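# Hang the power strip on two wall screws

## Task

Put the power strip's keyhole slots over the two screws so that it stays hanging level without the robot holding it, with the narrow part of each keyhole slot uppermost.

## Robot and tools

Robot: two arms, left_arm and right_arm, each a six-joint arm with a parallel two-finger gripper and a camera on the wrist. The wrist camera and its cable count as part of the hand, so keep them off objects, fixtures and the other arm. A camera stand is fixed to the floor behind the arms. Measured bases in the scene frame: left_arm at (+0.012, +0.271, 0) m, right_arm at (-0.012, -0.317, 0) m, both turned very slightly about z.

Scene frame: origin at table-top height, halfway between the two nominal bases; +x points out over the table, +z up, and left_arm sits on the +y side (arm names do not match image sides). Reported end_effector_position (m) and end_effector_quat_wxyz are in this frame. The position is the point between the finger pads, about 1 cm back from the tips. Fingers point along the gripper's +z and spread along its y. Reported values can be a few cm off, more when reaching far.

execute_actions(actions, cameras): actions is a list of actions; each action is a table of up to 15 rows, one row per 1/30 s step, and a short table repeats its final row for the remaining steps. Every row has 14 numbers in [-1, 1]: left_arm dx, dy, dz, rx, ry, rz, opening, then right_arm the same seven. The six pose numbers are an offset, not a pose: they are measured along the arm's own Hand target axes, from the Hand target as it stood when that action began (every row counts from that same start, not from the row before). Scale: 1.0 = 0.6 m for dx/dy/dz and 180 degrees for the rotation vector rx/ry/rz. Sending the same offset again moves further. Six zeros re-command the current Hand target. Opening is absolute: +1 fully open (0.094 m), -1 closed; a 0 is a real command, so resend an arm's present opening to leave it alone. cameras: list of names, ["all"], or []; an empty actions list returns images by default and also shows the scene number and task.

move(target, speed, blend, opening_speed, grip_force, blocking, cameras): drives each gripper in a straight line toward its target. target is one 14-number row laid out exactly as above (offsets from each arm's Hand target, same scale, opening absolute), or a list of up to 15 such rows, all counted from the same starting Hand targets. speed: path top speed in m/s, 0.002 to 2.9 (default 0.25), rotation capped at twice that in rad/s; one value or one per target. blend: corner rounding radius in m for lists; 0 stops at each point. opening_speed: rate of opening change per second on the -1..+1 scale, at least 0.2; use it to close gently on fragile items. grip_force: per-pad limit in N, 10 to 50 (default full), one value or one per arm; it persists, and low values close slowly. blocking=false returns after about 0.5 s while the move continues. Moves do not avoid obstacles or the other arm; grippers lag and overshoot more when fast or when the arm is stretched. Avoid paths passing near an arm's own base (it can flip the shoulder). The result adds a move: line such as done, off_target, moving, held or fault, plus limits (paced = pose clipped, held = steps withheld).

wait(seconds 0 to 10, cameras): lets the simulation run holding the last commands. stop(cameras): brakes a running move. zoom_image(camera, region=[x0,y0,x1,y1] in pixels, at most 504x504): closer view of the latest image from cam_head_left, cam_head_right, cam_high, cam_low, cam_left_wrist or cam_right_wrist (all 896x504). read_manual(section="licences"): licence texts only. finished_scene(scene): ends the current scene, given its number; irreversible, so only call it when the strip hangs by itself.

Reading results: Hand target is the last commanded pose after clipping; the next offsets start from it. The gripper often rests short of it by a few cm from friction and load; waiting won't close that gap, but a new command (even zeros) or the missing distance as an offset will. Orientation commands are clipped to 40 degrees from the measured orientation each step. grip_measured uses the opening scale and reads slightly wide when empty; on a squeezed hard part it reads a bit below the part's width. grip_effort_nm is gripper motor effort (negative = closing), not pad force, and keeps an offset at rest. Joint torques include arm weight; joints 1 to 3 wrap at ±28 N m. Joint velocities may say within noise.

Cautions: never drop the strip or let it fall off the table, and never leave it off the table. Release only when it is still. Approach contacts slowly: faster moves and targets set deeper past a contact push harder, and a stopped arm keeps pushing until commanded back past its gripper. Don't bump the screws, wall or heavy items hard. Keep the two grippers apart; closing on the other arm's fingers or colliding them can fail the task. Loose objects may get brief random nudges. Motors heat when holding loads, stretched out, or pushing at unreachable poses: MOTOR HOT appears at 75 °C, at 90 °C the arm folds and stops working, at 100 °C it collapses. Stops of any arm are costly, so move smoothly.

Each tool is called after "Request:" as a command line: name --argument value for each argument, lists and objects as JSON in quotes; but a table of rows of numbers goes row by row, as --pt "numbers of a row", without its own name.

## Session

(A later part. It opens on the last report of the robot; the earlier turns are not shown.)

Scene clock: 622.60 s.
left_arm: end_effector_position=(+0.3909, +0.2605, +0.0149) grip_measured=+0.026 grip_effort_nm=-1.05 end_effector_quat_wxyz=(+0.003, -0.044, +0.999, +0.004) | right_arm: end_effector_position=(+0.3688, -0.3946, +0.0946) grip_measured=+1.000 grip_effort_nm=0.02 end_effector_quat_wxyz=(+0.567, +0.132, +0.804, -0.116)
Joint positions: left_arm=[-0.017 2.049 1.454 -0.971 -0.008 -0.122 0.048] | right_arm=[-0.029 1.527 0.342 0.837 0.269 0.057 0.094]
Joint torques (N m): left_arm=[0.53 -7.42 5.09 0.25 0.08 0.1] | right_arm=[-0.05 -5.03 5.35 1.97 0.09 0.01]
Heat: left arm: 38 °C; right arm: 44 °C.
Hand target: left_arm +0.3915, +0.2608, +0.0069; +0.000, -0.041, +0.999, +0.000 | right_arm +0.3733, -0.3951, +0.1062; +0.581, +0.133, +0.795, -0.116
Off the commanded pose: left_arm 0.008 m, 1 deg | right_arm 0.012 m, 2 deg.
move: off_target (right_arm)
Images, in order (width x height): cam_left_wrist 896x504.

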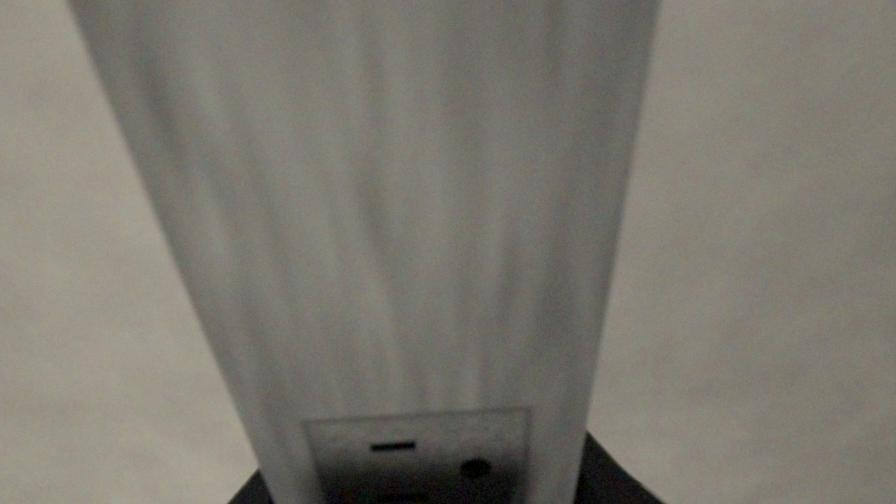

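Request:
move --pt "-0.011 -0.068 -0.067 0 0 -0.16 -0.4 0 0 0 0 0 0 1" --pt "0.091 -0.161 -0.488 0.4887 -0.123 -0.123 -0.4 0 0 0 0 0 0 1" --cameras '["cam_left_wrist","cam_high","cam_low"]' --speed 0.15 --blend '[0.02,0]'

Scene clock: 642.27 s.
left_arm: end_effector_position=(+0.3516, +0.1671, +0.2604) grip_measured=+0.026 grip_effort_nm=-1.05 end_effector_quat_wxyz=(+0.135, -0.296, +0.685, -0.652) | right_arm: end_effector_position=(+0.3688, -0.3946, +0.0946) grip_measured=+1.000 grip_effort_nm=0.02 end_effector_quat_wxyz=(+0.567, +0.132, +0.804, -0.116)
Joint positions: left_arm=[0.192 1.222 0.712 0.246 1.121 -1.535 0.048] | right_arm=[-0.029 1.527 0.342 0.837 0.269 0.057 0.094]
Joint torques (N m): left_arm=[-0.64 -6.54 7.58 2.85 0.66 0.33] | right_arm=[0.03 -5.12 5.34 1.97 0.11 0.02]
Heat: left arm: 38 °C; right arm: 44 °C.
Hand target: left_arm +0.3449, +0.1599, +0.2996; +0.201, -0.200, +0.678, -0.678 | right_arm +0.3733, -0.3951, +0.1062; +0.581, +0.133, +0.795, -0.116
Off the commanded pose: left_arm 0.040 m, 14 deg | right_arm 0.012 m, 2 deg.
move: off_target (left_arm, right_arm)
Images, in order (width x height): cam_high 896x504, cam_low 896x504, cam_left_wrist 896x504.

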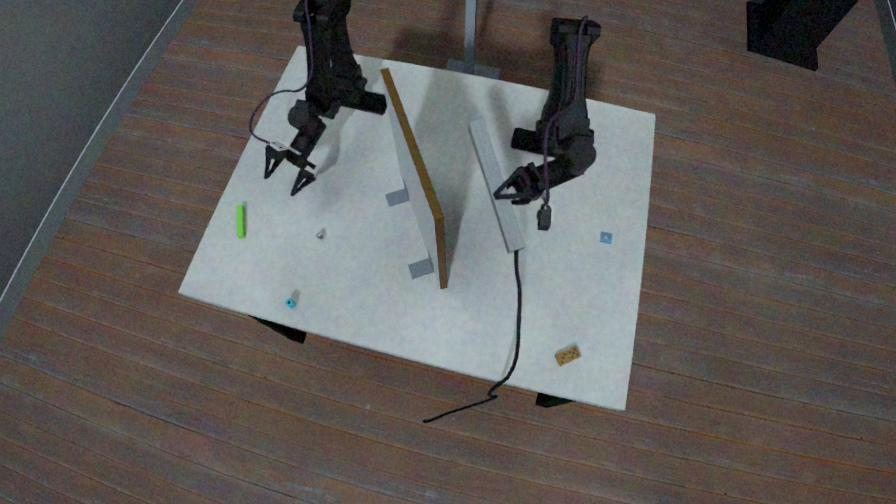

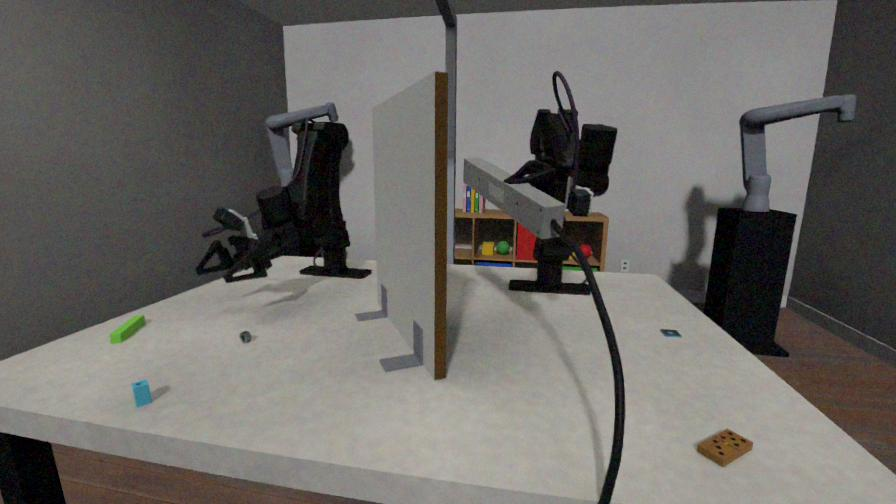

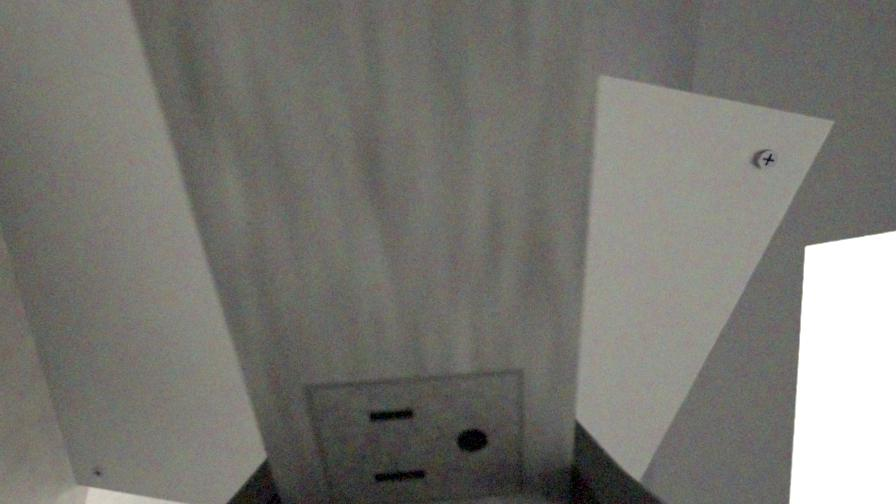

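Request:
move --pt "0 0 0 0 0 0.5 -0.4 0 0 0 0 0 0 1" --pt "0 0 0 0 0 1 -0.4 0 0 0 0 0 0 1" --cameras '["cam_left_wrist","cam_high","cam_low","cam_head_left"]' --speed 0.25 --blend '[0.03,0]'

Scene clock: 656.63 s.
left_arm: end_effector_position=(+0.3578, +0.1701, +0.2847) grip_measured=+0.026 grip_effort_nm=-1.05 end_effector_quat_wxyz=(+0.663, +0.678, +0.246, +0.204) | right_arm: end_effector_position=(+0.3688, -0.3946, +0.0946) grip_measured=+1.000 grip_effort_nm=0.02 end_effector_quat_wxyz=(+0.567, +0.132, +0.804, -0.116)
Joint positions: left_arm=[0.192 1.216 0.701 0.43 1.097 1.598 0.048] | right_arm=[-0.029 1.527 0.342 0.837 0.269 0.057 0.094]
Joint torques (N m): left_arm=[-0.23 -4.68 7.28 1.81 0.81 -0.12] | right_arm=[-0.06 -5.11 5.44 1.92 0.11 -0.03]
Heat: left arm: 41 °C; right arm: 44 °C.
Hand target: left_arm +0.3449, +0.1599, +0.2996; +0.678, +0.678, +0.200, +0.201 | right_arm +0.3733, -0.3951, +0.1062; +0.581, +0.133, +0.795, -0.116
Off the commanded pose: left_arm 0.022 m, 5 deg | right_arm 0.012 m, 2 deg.
move: off_target (left_arm, right_arm)
Images, in order (width x height): cam_head_left 896x504, cam_high 896x504, cam_low 896x504, cam_left_wrist 896x504.

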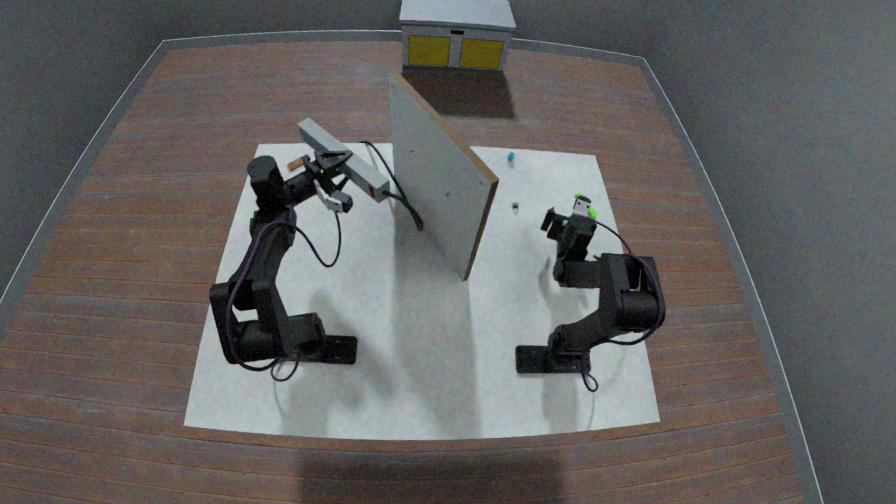

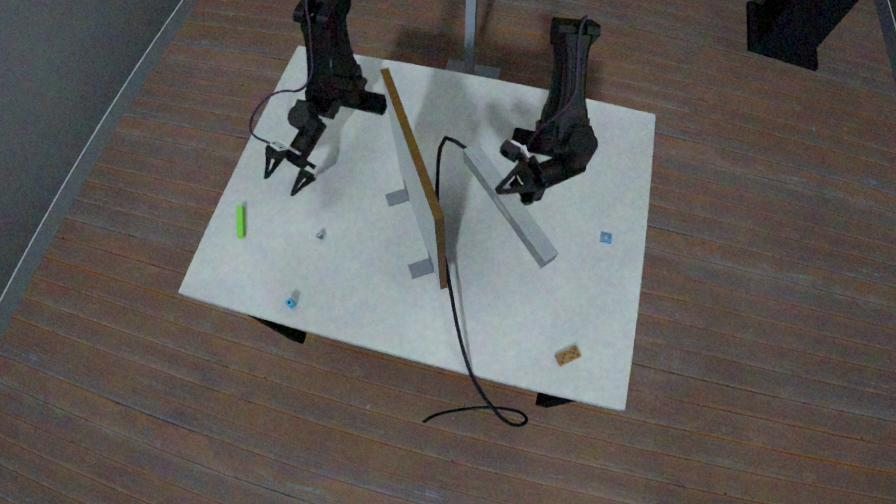

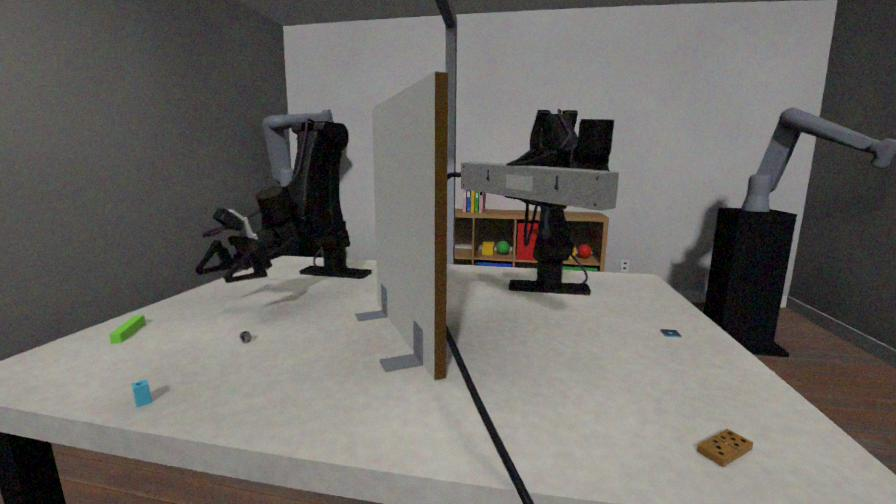

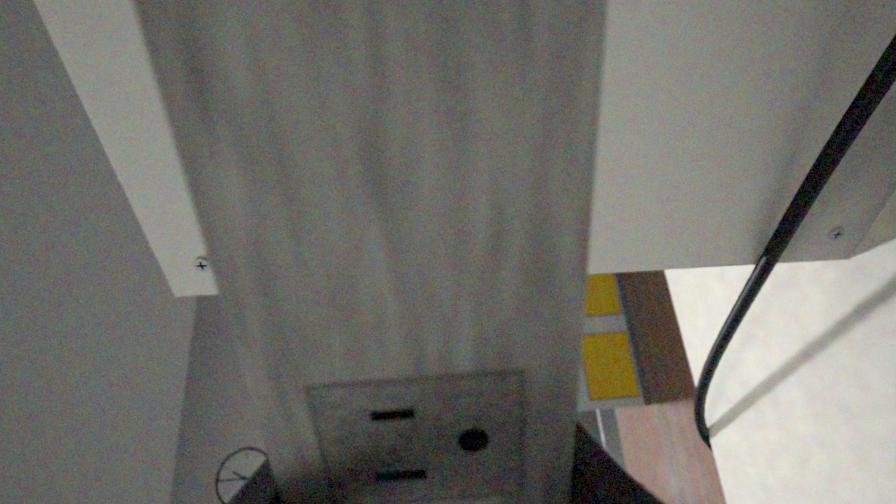

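Request:
zoom_image --camera "cam_low" --region '[450, 150, 630, 220]'

Request:
zoom_image --camera "cam_low" --region '[540, 160, 630, 215]'

Scaled by 2.800.

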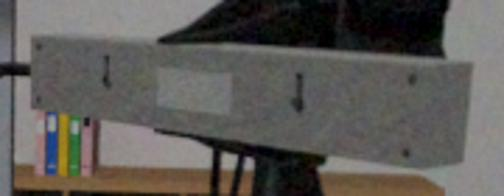

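Scaled by 5.600.

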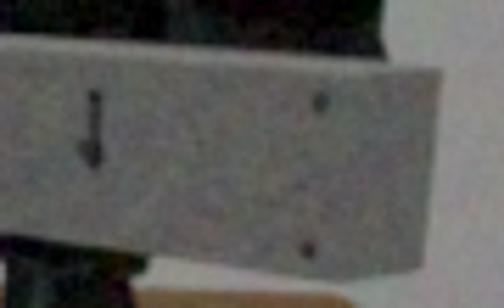

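Request:
move --target '[-0.219,-0.183,0.102,0,-0.02,0,-0.4,0,0,0,0,0,0,1]' --cameras '["cam_left_wrist","cam_high","cam_head_left"]' --speed 0.12

Scene clock: 721.50 s.
left_arm: end_effector_position=(+0.2750, +0.0448, +0.1712) grip_measured=+0.026 grip_effort_nm=-1.05 end_effector_quat_wxyz=(+0.656, +0.704, +0.205, +0.180) | right_arm: end_effector_position=(+0.3688, -0.3946, +0.0946) grip_measured=+1.000 grip_effort_nm=0.02 end_effector_quat_wxyz=(+0.567, +0.132, +0.804, -0.116)
Joint positions: left_arm=[-0.396 1.243 0.221 0.933 0.605 1.606 0.048] | right_arm=[-0.029 1.527 0.342 0.837 0.269 0.057 0.094]
Joint torques (N m): left_arm=[-1.2 -2.76 5.72 2.44 0.29 -0.38] | right_arm=[-0.14 -5.12 5.37 1.97 0.09 0.03]
Heat: left arm: 39 °C; right arm: 44 °C.
Hand target: left_arm +0.2679, +0.0372, +0.1896; +0.684, +0.685, +0.179, +0.179 | right_arm +0.3733, -0.3951, +0.1062; +0.581, +0.133, +0.795, -0.116
Off the commanded pose: left_arm 0.021 m, 5 deg | right_arm 0.012 m, 2 deg.
move: off_target (left_arm, right_arm)
Images, in order (width x height): cam_head_left 896x504, cam_high 896x504, cam_left_wrist 896x504.

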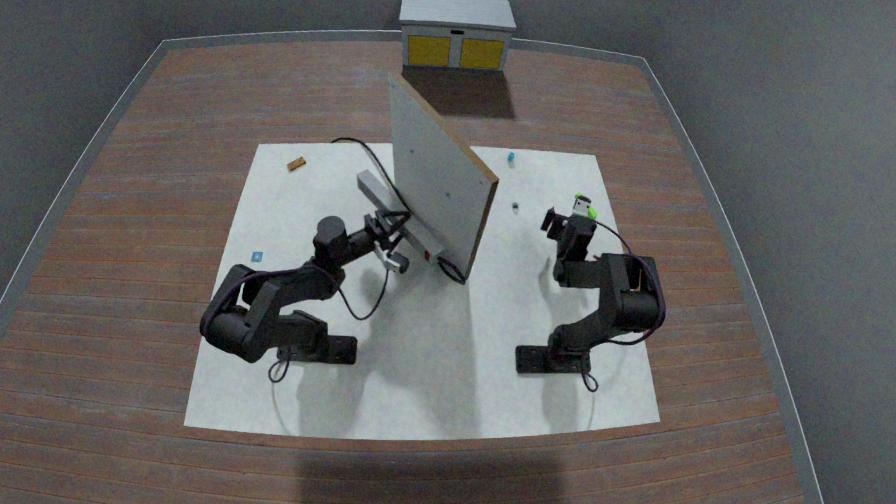

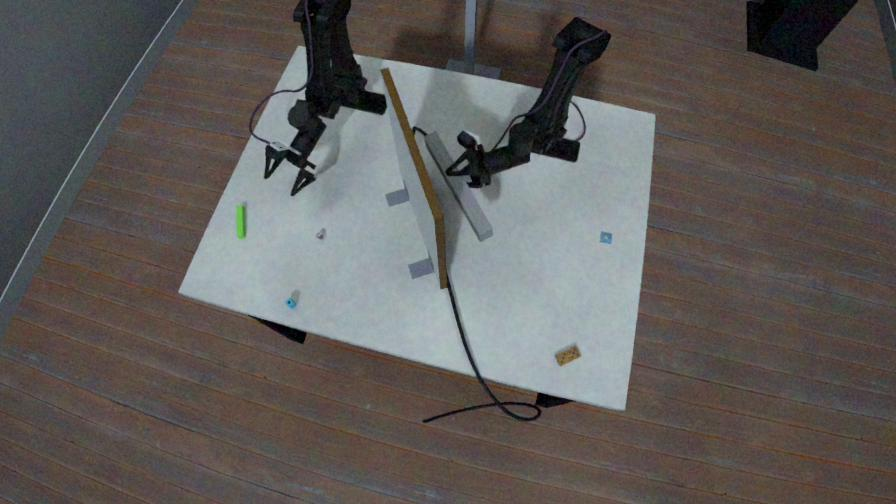

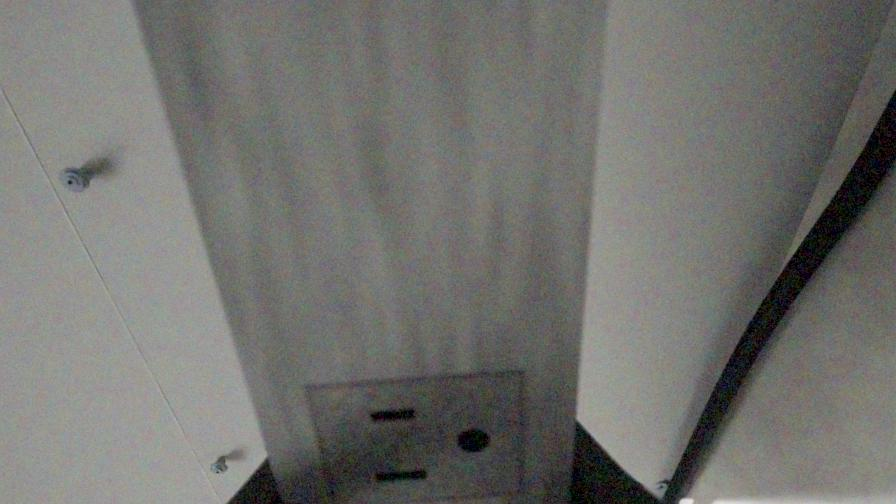

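Request:
zoom_image --camera "cam_left_wrist" --region '[40, 150, 130, 210]'

Request:
zoom_image --camera "cam_left_wrist" --region '[180, 440, 270, 500]'

Request:
zoom_image --camera "cam_left_wrist" --region '[100, 0, 604, 504]'

Scaled by 5.600.

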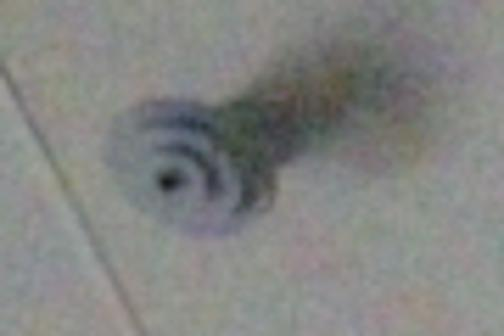

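Scaled by 5.600.

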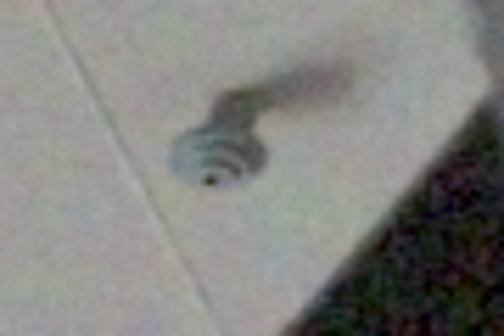

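Scaled by 1.000.

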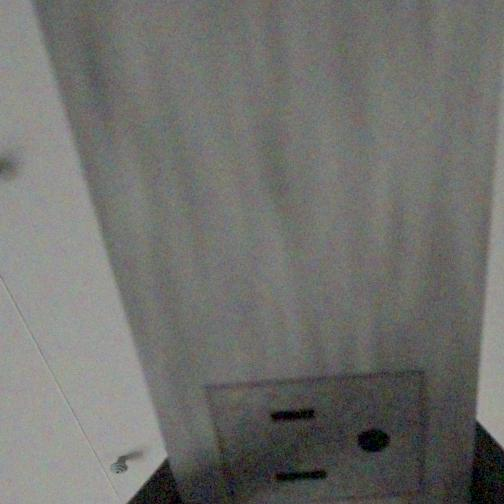

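Request:
move --target '[0.018,0.05,0.0587,-0.024,-0.0556,0.006,-0.4,0,0,0,0,0,0,1]' --cameras '["cam_left_wrist","cam_high","cam_head_left"]' --speed 0.08

Scene clock: 772.87 s.
left_arm: end_effector_position=(+0.2982, +0.0203, +0.1885) grip_measured=+0.026 grip_effort_nm=-1.05 end_effector_quat_wxyz=(+0.688, +0.698, +0.148, +0.135) | right_arm: end_effector_position=(+0.3688, -0.3946, +0.0946) grip_measured=+1.000 grip_effort_nm=0.02 end_effector_quat_wxyz=(+0.567, +0.132, +0.804, -0.116)
Joint positions: left_arm=[-0.362 1.469 0.388 1.057 0.788 1.572 0.048] | right_arm=[-0.029 1.527 0.342 0.837 0.269 0.057 0.094]
Joint torques (N m): left_arm=[0.05 -3.96 8.95 2.27 0.74 -0.53] | right_arm=[-0.08 -5.11 5.38 1.94 0.09 0.01]
Heat: left arm: 46 °C; right arm: 44 °C.
Hand target: left_arm +0.2946, +0.0118, +0.2196; +0.720, +0.673, +0.105, +0.132 | right_arm +0.3733, -0.3951, +0.1062; +0.581, +0.133, +0.795, -0.116
Off the commanded pose: left_arm 0.032 m, 7 deg | right_arm 0.012 m, 2 deg.
move: off_target (left_arm, right_arm)
Images, in order (width x height): cam_head_left 896x504, cam_high 896x504, cam_left_wrist 896x504.

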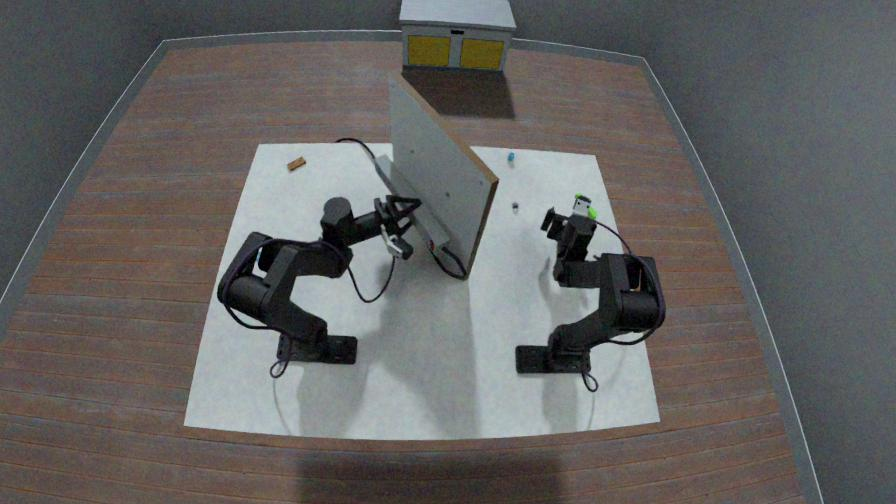

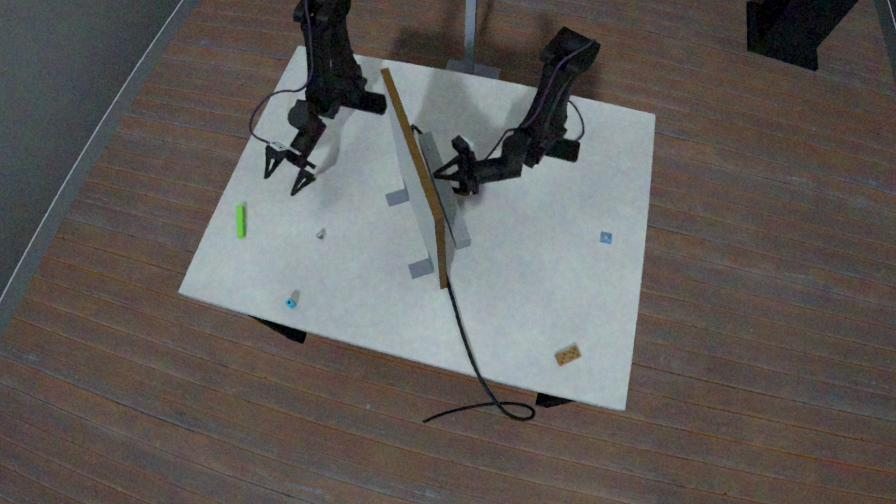

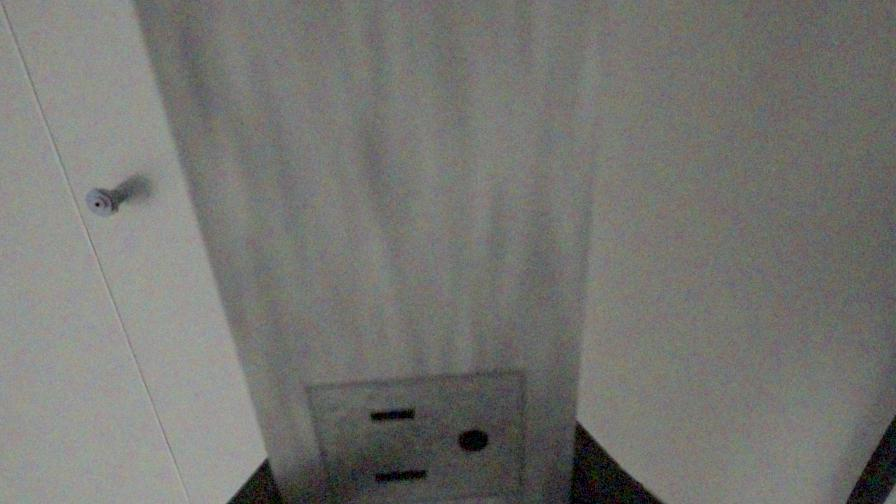

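Request:
zoom_image --camera "cam_left_wrist" --region '[70, 170, 160, 230]'

Scaled by 5.600.

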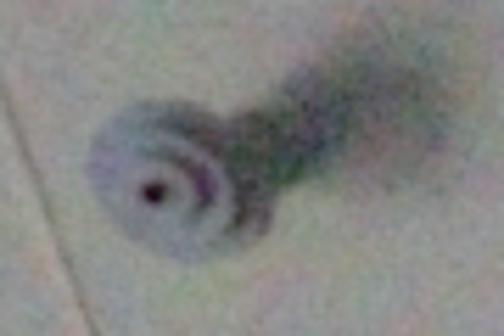

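Request:
move --target '[0.0105,-0.005,0.0653,0,0,0,-0.4,0,0,0,0,0,0,1]' --cameras '["cam_left_wrist","cam_high"]' --speed 0.04

Scene clock: 810.90 s.
left_arm: end_effector_position=(+0.3155, -0.0090, +0.1869) grip_measured=+0.026 grip_effort_nm=-1.05 end_effector_quat_wxyz=(+0.688, +0.700, +0.143, +0.129) | right_arm: end_effector_position=(+0.3688, -0.3946, +0.0946) grip_measured=+1.000 grip_effort_nm=0.02 end_effector_quat_wxyz=(+0.567, +0.132, +0.804, -0.116)
Joint positions: left_arm=[-0.434 1.59 0.497 1.066 0.732 1.572 0.048] | right_arm=[-0.029 1.527 0.342 0.837 0.269 0.057 0.094]
Joint torques (N m): left_arm=[-1.4 -4.72 9.55 2.29 0.32 -0.47] | right_arm=[-0.08 -5.11 5.42 1.97 0.09 0.05]
Heat: left arm: 45 °C; right arm: 44 °C.
Hand target: left_arm +0.3136, -0.0232, +0.2196; +0.720, +0.673, +0.105, +0.132 | right_arm +0.3733, -0.3951, +0.1062; +0.581, +0.133, +0.795, -0.116
Off the commanded pose: left_arm 0.036 m, 7 deg | right_arm 0.012 m, 2 deg.
move: off_target (left_arm, right_arm)
Images, in order (width x height): cam_high 896x504, cam_left_wrist 896x504.

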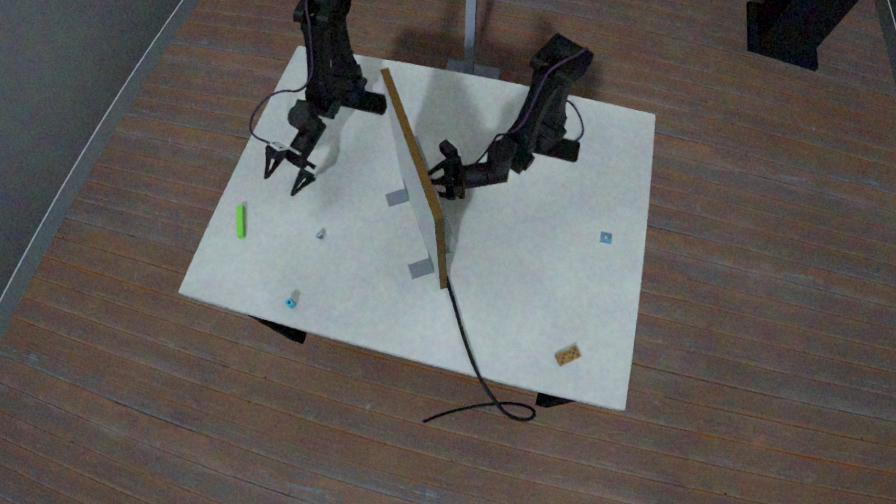

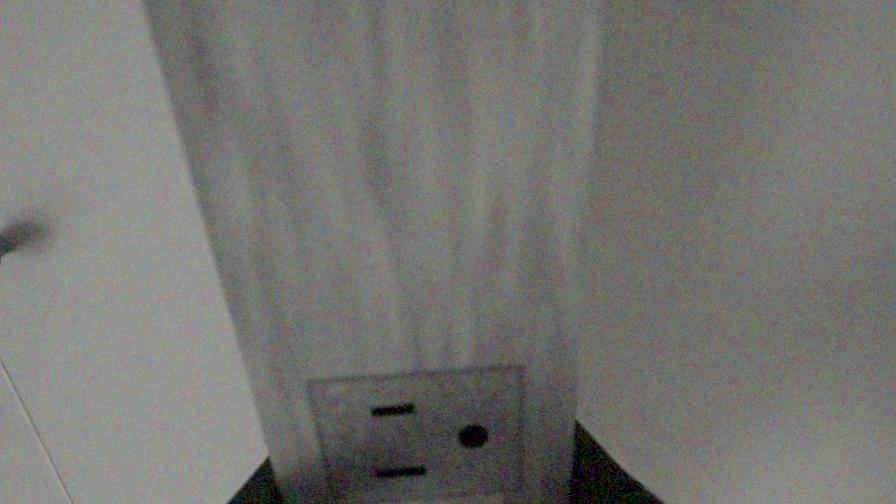

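Request:
move --target '[0.004,-0.002,0.03,0,0,0,-0.4,0,0,0,0,0,0,1]' --cameras '["cam_left_wrist","cam_head_left"]' --speed 0.04

Scene clock: 817.13 s.
left_arm: end_effector_position=(+0.3178, -0.0113, +0.1868) grip_measured=+0.026 grip_effort_nm=-1.05 end_effector_quat_wxyz=(+0.692, +0.695, +0.141, +0.132) | right_arm: end_effector_position=(+0.3688, -0.3946, +0.0946) grip_measured=+1.000 grip_effort_nm=0.02 end_effector_quat_wxyz=(+0.567, +0.132, +0.804, -0.116)
Joint positions: left_arm=[-0.438 1.616 0.501 1.105 0.726 1.565 0.048] | right_arm=[-0.029 1.527 0.342 0.837 0.269 0.057 0.094]
Joint torques (N m): left_arm=[-3.77 -3.54 13.15 1.85 -0.05 -0.39] | right_arm=[-0.17 -5.09 5.39 1.96 0.08 -0.01]
Heat: left arm: 45 °C; right arm: 44 °C.
Hand target: left_arm +0.3218, -0.0394, +0.2198; +0.720, +0.673, +0.105, +0.132 | right_arm +0.3733, -0.3951, +0.1062; +0.581, +0.133, +0.795, -0.116
Off the commanded pose: left_arm 0.044 m, 6 deg | right_arm 0.012 m, 2 deg.
move: off_target (left_arm, right_arm)
Images, in order (width x height): cam_head_left 896x504, cam_left_wrist 896x504.

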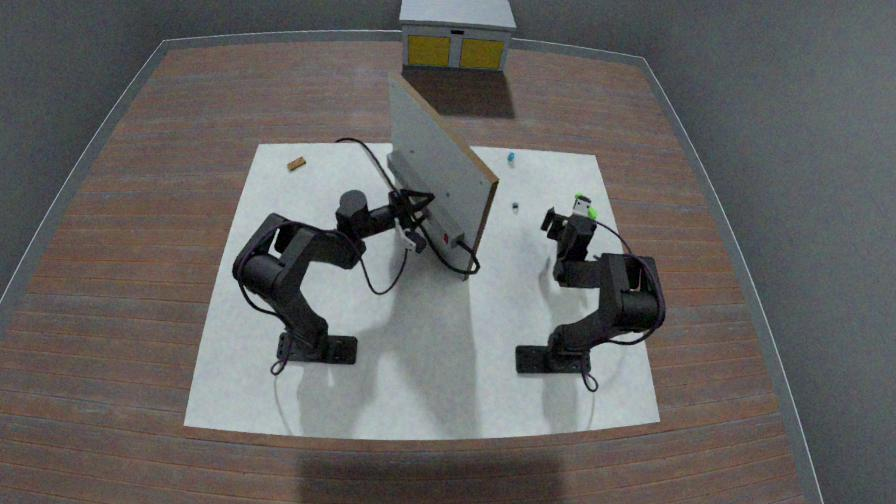

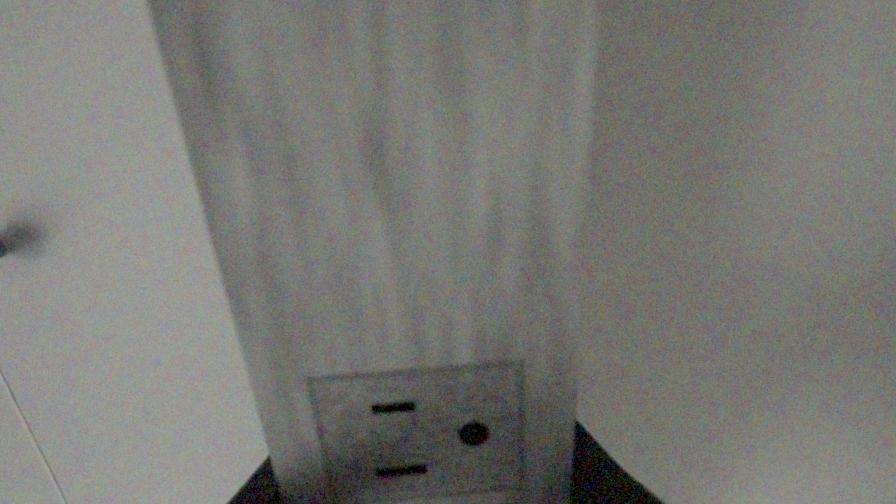

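Request:
move --pt "-0.0047 0.003 -0.041 0 0 0 -0.4 0 0 0 0 0 0 1" --pt "-0.0032 0.061 -0.0368 0 0 0 -0.4 0 0 0 0 0 0 1" --cameras '["cam_left_wrist"]' --speed 0.05

Scene clock: 841.87 s.
left_arm: end_effector_position=(+0.3159, -0.0104, +0.2222) grip_measured=+0.026 grip_effort_nm=-1.05 end_effector_quat_wxyz=(+0.701, +0.688, +0.128, +0.139) | right_arm: end_effector_position=(+0.3688, -0.3946, +0.0946) grip_measured=+1.000 grip_effort_nm=0.02 end_effector_quat_wxyz=(+0.567, +0.132, +0.804, -0.116)
Joint positions: left_arm=[-0.434 1.504 0.549 0.983 0.74 1.564 0.048] | right_arm=[-0.029 1.527 0.342 0.837 0.269 0.057 0.094]
Joint torques (N m): left_arm=[-0.38 -7.9 10.07 1.25 0.32 -0.44] | right_arm=[-0.06 -5.12 5.35 1.99 0.08 0.03]
Heat: left arm: 42 °C; right arm: 44 °C.
Hand target: left_arm +0.3110, -0.0171, +0.2546; +0.720, +0.673, +0.105, +0.132 | right_arm +0.3733, -0.3951, +0.1062; +0.581, +0.133, +0.795, -0.116
Off the commanded pose: left_arm 0.033 m, 4 deg | right_arm 0.012 m, 2 deg.
move: off_target (left_arm, right_arm)
Images, in order (width x height): cam_left_wrist 896x504.

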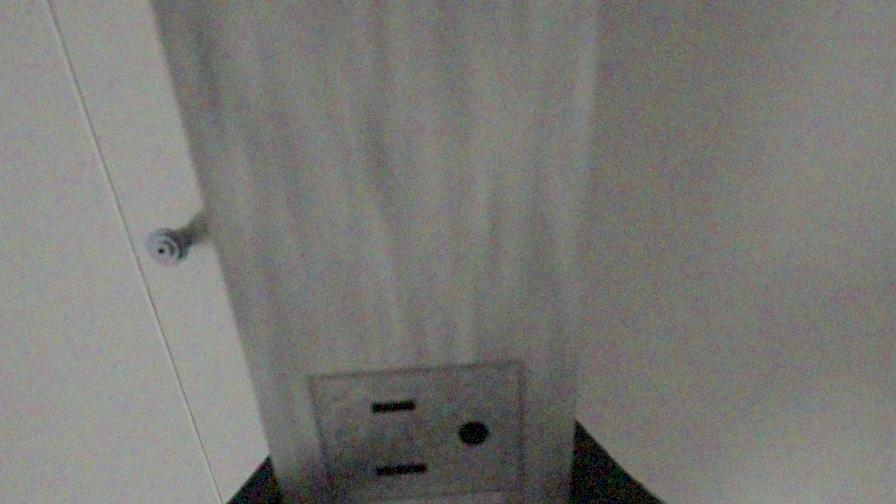

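Request:
zoom_image --camera "cam_left_wrist" --region '[120, 200, 270, 300]'

Scaled by 3.360.

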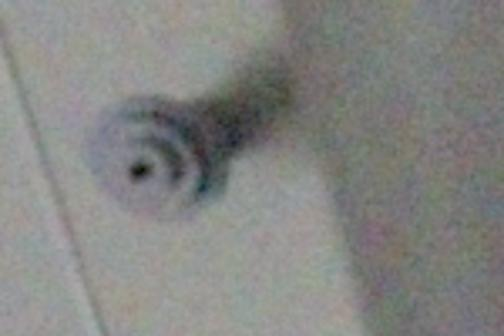

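Request:
move --pt "-0.0043 0.001 -0.025 0 0 -0.0026 -0.4 0 0 0 0 0 0 1" --pt "-0.0038 0.0848 -0.0198 0 0 -0.0026 -0.4 0 0 0 0 0 0 1" --cameras '["cam_left_wrist","cam_head_left"]' --speed 0.06

Scene clock: 879.40 s.
left_arm: end_effector_position=(+0.3133, +0.0003, +0.2684) grip_measured=+0.025 grip_effort_nm=-1.05 end_effector_quat_wxyz=(+0.698, +0.689, +0.136, +0.140) | right_arm: end_effector_position=(+0.3688, -0.3946, +0.0946) grip_measured=+1.000 grip_effort_nm=0.02 end_effector_quat_wxyz=(+0.567, +0.132, +0.804, -0.116)
Joint positions: left_arm=[-0.408 1.332 0.638 0.714 0.753 1.56 0.048] | right_arm=[-0.029 1.527 0.342 0.837 0.269 0.057 0.094]
Joint torques (N m): left_arm=[0.03 -7.24 11.14 1.33 0.58 -0.52] | right_arm=[-0.13 -5.07 5.39 1.95 0.11 0]
Heat: left arm: 42 °C; right arm: 44 °C.
Hand target: left_arm +0.3024, -0.0036, +0.3044; +0.721, +0.673, +0.108, +0.129 | right_arm +0.3733, -0.3951, +0.1062; +0.581, +0.133, +0.795, -0.116
Off the commanded pose: left_arm 0.038 m, 5 deg | right_arm 0.012 m, 2 deg.
move: off_target (left_arm, right_arm)
Images, in order (width x height): cam_head_left 896x504, cam_left_wrist 896x504.

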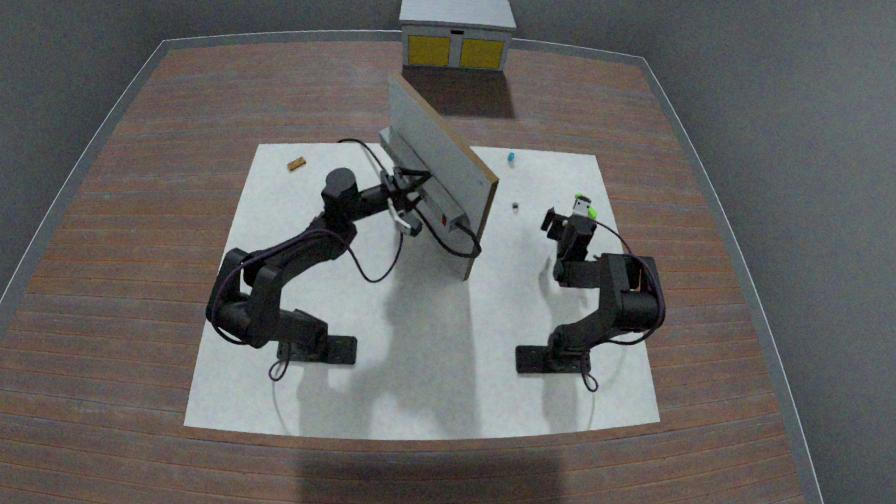

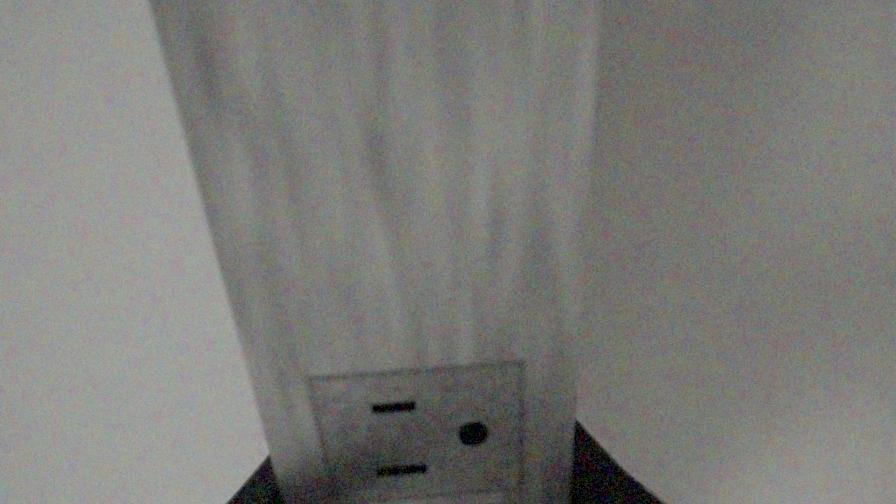

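Request:
move --target '[-0.0085,0.0075,-0.0043,0,0,0,-0.4,0,0,0,0,0,0,1]' --cameras '[]' --speed 0.06

Scene clock: 886.20 s.
left_arm: end_effector_position=(+0.3091, +0.0021, +0.2738) grip_measured=+0.025 grip_effort_nm=-1.05 end_effector_quat_wxyz=(+0.699, +0.688, +0.135, +0.140) | right_arm: end_effector_position=(+0.3688, -0.3946, +0.0946) grip_measured=+1.000 grip_effort_nm=0.02 end_effector_quat_wxyz=(+0.567, +0.132, +0.804, -0.116)
Joint positions: left_arm=[-0.408 1.302 0.638 0.686 0.753 1.56 0.048] | right_arm=[-0.029 1.527 0.342 0.837 0.269 0.057 0.094]
Joint torques (N m): left_arm=[-0.43 -7.12 10.99 1.41 0.53 -0.53] | right_arm=[0.05 -5.16 5.41 1.97 0.11 0]
Heat: left arm: 43 °C; right arm: 44 °C.
Hand target: left_arm +0.2966, -0.0026, +0.3087; +0.721, +0.672, +0.108, +0.129 | right_arm +0.3733, -0.3951, +0.1062; +0.581, +0.133, +0.795, -0.116
Off the commanded pose: left_arm 0.037 m, 5 deg | right_arm 0.012 m, 2 deg.
move: off_target (left_arm, right_arm)
No camera images: "cameras" was empty.

Request:
move --target '[0.0055,-0.0025,0.033,0,0,0,-0.4,0,0,0,0,0,0,1]' --cameras '["cam_left_wrist"]' --speed 0.03

Scene clock: 892.70 s.
left_arm: end_effector_position=(+0.3098, -0.0065, +0.2835) grip_measured=+0.025 grip_effort_nm=-1.05 end_effector_quat_wxyz=(+0.704, +0.685, +0.125, +0.141) | right_arm: end_effector_position=(+0.3688, -0.3946, +0.0946) grip_measured=+1.000 grip_effort_nm=0.02 end_effector_quat_wxyz=(+0.567, +0.132, +0.804, -0.116)
Joint positions: left_arm=[-0.431 1.317 0.673 0.685 0.743 1.56 0.048] | right_arm=[-0.029 1.527 0.342 0.837 0.269 0.057 0.094]
Joint torques (N m): left_arm=[-1.94 -3.36 12.22 1.46 0.1 -0.45] | right_arm=[-0.01 -5.2 5.5 1.98 0.1 0]
Heat: left arm: 43 °C; right arm: 44 °C.
Hand target: left_arm +0.3063, -0.0202, +0.3086; +0.721, +0.672, +0.108, +0.129 | right_arm +0.3733, -0.3951, +0.1062; +0.581, +0.133, +0.795, -0.116
Off the commanded pose: left_arm 0.029 m, 3 deg | right_arm 0.012 m, 2 deg.
move: off_target (left_arm, right_arm)
Images, in order (width x height): cam_left_wrist 896x504.

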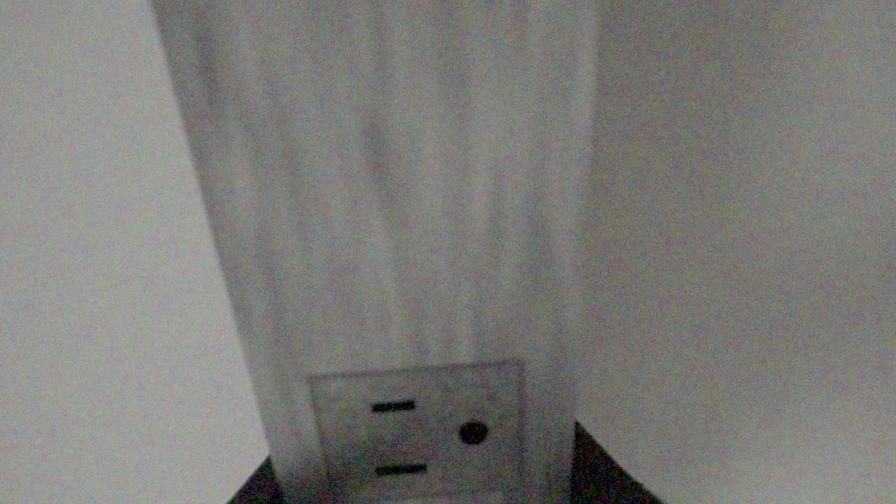

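Request:
move --target '[0.0067,-0.0143,-0.002,0,0,0,-0.4,0,0,0,0,0,0,1]' --cameras '[]' --speed 0.03

Scene clock: 908.63 s.
left_arm: end_effector_position=(+0.3113, -0.0060, +0.2825) grip_measured=+0.025 grip_effort_nm=-1.05 end_effector_quat_wxyz=(+0.705, +0.684, +0.123, +0.141) | right_arm: end_effector_position=(+0.3688, -0.3946, +0.0946) grip_measured=+1.000 grip_effort_nm=0.02 end_effector_quat_wxyz=(+0.567, +0.132, +0.804, -0.116)
Joint positions: left_arm=[-0.425 1.328 0.673 0.7 0.752 1.558 0.048] | right_arm=[-0.029 1.527 0.342 0.837 0.269 0.057 0.094]
Joint torques (N m): left_arm=[-1.48 -2.32 10.91 1.75 0.14 -0.45] | right_arm=[-0.01 -5.18 5.5 1.99 0.08 0.03]
Heat: left arm: 44 °C; right arm: 44 °C.
Hand target: left_arm +0.3100, -0.0183, +0.3001; +0.721, +0.672, +0.108, +0.129 | right_arm +0.3733, -0.3951, +0.1062; +0.581, +0.133, +0.795, -0.116
Off the commanded pose: left_arm 0.022 m, 3 deg | right_arm 0.012 m, 2 deg.
move: off_target (left_arm, right_arm)
No camera images: "cameras" was empty.

Request:
move --target '[0.008,-0.018,-0.016,0.011,0,0,-0.4,0,0,0,0,0,0,1]' --cameras '[]' --speed 0.04

Scene clock: 915.77 s.
left_arm: end_effector_position=(+0.3099, -0.0053, +0.2800) grip_measured=+0.025 grip_effort_nm=-1.05 end_effector_quat_wxyz=(+0.703, +0.688, +0.111, +0.139) | right_arm: end_effector_position=(+0.3688, -0.3946, +0.0946) grip_measured=+1.000 grip_effort_nm=0.02 end_effector_quat_wxyz=(+0.567, +0.132, +0.804, -0.116)
Joint positions: left_arm=[-0.414 1.334 0.673 0.7 0.784 1.579 0.048] | right_arm=[-0.029 1.527 0.342 0.837 0.269 0.057 0.094]
Joint torques (N m): left_arm=[0.35 -3.22 9.77 1.35 0.18 -0.34] | right_arm=[-0.05 -5.11 5.44 2 0.11 -0.02]
Heat: left arm: 44 °C; right arm: 44 °C.
Hand target: left_arm +0.3118, -0.0084, +0.2887; +0.709, +0.685, +0.110, +0.127 | right_arm +0.3733, -0.3951, +0.1062; +0.581, +0.133, +0.795, -0.116
Off the commanded pose: left_arm 0.009 m, 2 deg | right_arm 0.012 m, 2 deg.
move: off_target (right_arm)
No camera images: "cameras" was empty.

Request:
move --target '[0.0037,-0.0088,-0.0128,0,0.008,-0.01,-0.4,0,0,0,0,0,0,1]' --cameras '[]' --speed 0.04

Scene clock: 924.60 s.
left_arm: end_effector_position=(+0.3150, -0.0002, +0.2795) grip_measured=+0.025 grip_effort_nm=-1.05 end_effector_quat_wxyz=(+0.703, +0.686, +0.124, +0.139) | right_arm: end_effector_position=(+0.3688, -0.3946, +0.0946) grip_measured=+1.000 grip_effort_nm=0.02 end_effector_quat_wxyz=(+0.567, +0.132, +0.804, -0.116)
Joint positions: left_arm=[-0.397 1.335 0.673 0.7 0.783 1.561 0.048] | right_arm=[-0.029 1.527 0.342 0.837 0.269 0.057 0.094]
Joint torques (N m): left_arm=[0.23 -4.72 6.78 1.51 0.1 -0.51] | right_arm=[-0.06 -5.15 5.53 1.96 0.08 0]
Heat: left arm: 44 °C; right arm: 44 °C.
Hand target: left_arm +0.3116, -0.0005, +0.2832; +0.709, +0.681, +0.130, +0.125 | right_arm +0.3733, -0.3951, +0.1062; +0.581, +0.133, +0.795, -0.116
Off the commanded pose: left_arm 0.005 m, 2 deg | right_arm 0.012 m, 2 deg.
move: off_target (right_arm)
No camera images: "cameras" was empty.

Request:
move --target '[-0.0078,-0.0245,-0.0065,0,0,0,-0.4,0,0,0,0,0,0,1]' --cameras '[]' --speed 0.04

Scene clock: 938.63 s.
left_arm: end_effector_position=(+0.3092, +0.0028, +0.2528) grip_measured=+0.025 grip_effort_nm=-1.05 end_effector_quat_wxyz=(+0.690, +0.699, +0.143, +0.122) | right_arm: end_effector_position=(+0.3688, -0.3946, +0.0946) grip_measured=+1.000 grip_effort_nm=0.02 end_effector_quat_wxyz=(+0.567, +0.132, +0.804, -0.116)
Joint positions: left_arm=[-0.397 1.335 0.61 0.7 0.779 1.561 0.048] | right_arm=[-0.029 1.527 0.342 0.837 0.269 0.057 0.094]
Joint torques (N m): left_arm=[0.06 -4.31 6.86 2.21 0.13 -0.46] | right_arm=[-0.14 -5.07 5.46 1.96 0.1 0.01]
Heat: left arm: 42 °C; right arm: 44 °C.
Hand target: left_arm +0.3058, +0.0009, +0.2684; +0.709, +0.681, +0.130, +0.125 | right_arm +0.3733, -0.3951, +0.1062; +0.581, +0.133, +0.795, -0.116
Off the commanded pose: left_arm 0.016 m, 3 deg | right_arm 0.012 m, 2 deg.
move: off_target (left_arm, right_arm)
No camera images: "cameras" was empty.

Request:
move --target '[0.0047,-0.001,0.033,0,0,0,-0.4,0,0,0,0,0,0,1]' --cameras '["cam_left_wrist"]' --speed 0.04

Scene clock: 954.17 s.
left_arm: end_effector_position=(+0.3148, -0.0066, +0.2306) grip_measured=+0.025 grip_effort_nm=-1.05 end_effector_quat_wxyz=(+0.676, +0.710, +0.164, +0.109) | right_arm: end_effector_position=(+0.3688, -0.3946, +0.0946) grip_measured=+1.000 grip_effort_nm=0.02 end_effector_quat_wxyz=(+0.567, +0.132, +0.804, -0.116)
Joint positions: left_arm=[-0.428 1.395 0.61 0.701 0.736 1.561 0.048] | right_arm=[-0.029 1.527 0.342 0.837 0.269 0.057 0.094]
Joint torques (N m): left_arm=[-0.91 -4.56 10.56 2.39 0.18 -0.43] | right_arm=[-0.03 -4.97 5.37 1.99 0.11 0.02]
Heat: left arm: 41 °C; right arm: 44 °C.
Hand target: left_arm +0.3154, -0.0167, +0.2685; +0.709, +0.681, +0.130, +0.125 | right_arm +0.3733, -0.3951, +0.1062; +0.581, +0.133, +0.795, -0.116
Off the commanded pose: left_arm 0.039 m, 7 deg | right_arm 0.012 m, 2 deg.
move: off_target (left_arm, right_arm)
Images, in order (width x height): cam_left_wrist 896x504.

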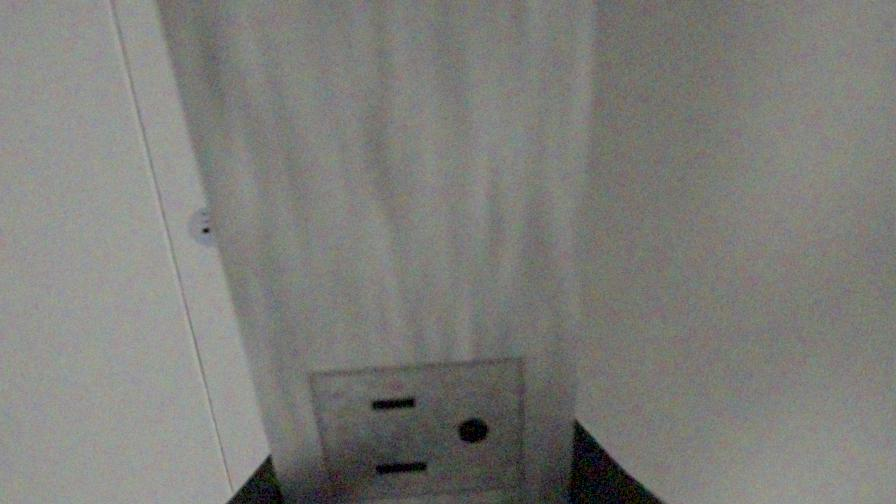

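Request:
move --pt "-0.016 0.0 -0.0247 -0.01 0 0 -0.4 0 0 0 0 0 0 1" --pt "-0.016 0.03 -0.0247 -0.01 0 0 -0.4 0 0 0 0 0 0 1" --cameras '["cam_left_wrist"]' --speed 0.04

Scene clock: 971.93 s.
left_arm: end_effector_position=(+0.3065, -0.0026, +0.2511) grip_measured=+0.025 grip_effort_nm=-1.05 end_effector_quat_wxyz=(+0.697, +0.690, +0.148, +0.125) | right_arm: end_effector_position=(+0.3688, -0.3946, +0.0946) grip_measured=+1.000 grip_effort_nm=0.02 end_effector_quat_wxyz=(+0.567, +0.132, +0.804, -0.116)
Joint positions: left_arm=[-0.428 1.346 0.583 0.769 0.736 1.533 0.048] | right_arm=[-0.029 1.527 0.342 0.837 0.269 0.057 0.094]
Joint torques (N m): left_arm=[-0.03 -7.08 10.47 1.49 0.25 -0.47] | right_arm=[-0.09 -4.96 5.39 1.95 0.08 0.05]
Heat: left arm: 43 °C; right arm: 44 °C.
Hand target: left_arm +0.3012, -0.0055, +0.2861; +0.720, +0.670, +0.128, +0.126 | right_arm +0.3733, -0.3951, +0.1062; +0.581, +0.133, +0.795, -0.116
Off the commanded pose: left_arm 0.036 m, 4 deg | right_arm 0.012 m, 2 deg.
move: off_target (left_arm, right_arm)
Images, in order (width x height): cam_left_wrist 896x504.

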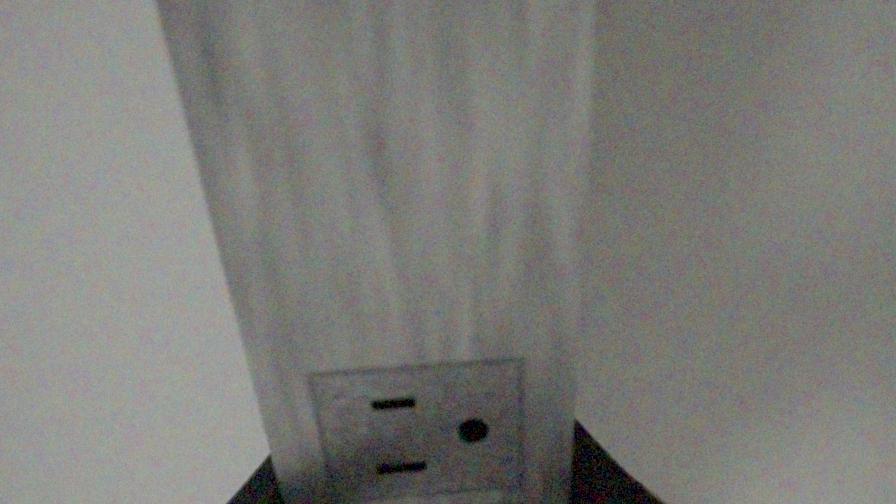

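Request:
move --target '[0.012,0.003,-0.002,0,0,0.012,-0.4,0,0,0,0,0,0,1]' --cameras '[]' --speed 0.04

Scene clock: 981.93 s.
left_arm: end_effector_position=(+0.3120, +0.0026, +0.2543) grip_measured=+0.025 grip_effort_nm=-1.05 end_effector_quat_wxyz=(+0.698, +0.688, +0.149, +0.135) | right_arm: end_effector_position=(+0.3688, -0.3946, +0.0946) grip_measured=+1.000 grip_effort_nm=0.02 end_effector_quat_wxyz=(+0.567, +0.132, +0.804, -0.116)
Joint positions: left_arm=[-0.408 1.346 0.59 0.769 0.741 1.538 0.048] | right_arm=[-0.029 1.527 0.342 0.837 0.269 0.057 0.094]
Joint torques (N m): left_arm=[0.31 -6.06 11.14 1.5 0.41 -0.12] | right_arm=[-0.1 -5.12 5.35 1.98 0.11 -0.01]
Heat: left arm: 43 °C; right arm: 44 °C.
Hand target: left_arm +0.3075, -0.0017, +0.2877; +0.718, +0.672, +0.115, +0.140 | right_arm +0.3733, -0.3951, +0.1062; +0.581, +0.133, +0.795, -0.116
Off the commanded pose: left_arm 0.034 m, 5 deg | right_arm 0.012 m, 2 deg.
move: off_target (left_arm, right_arm)
No camera images: "cameras" was empty.


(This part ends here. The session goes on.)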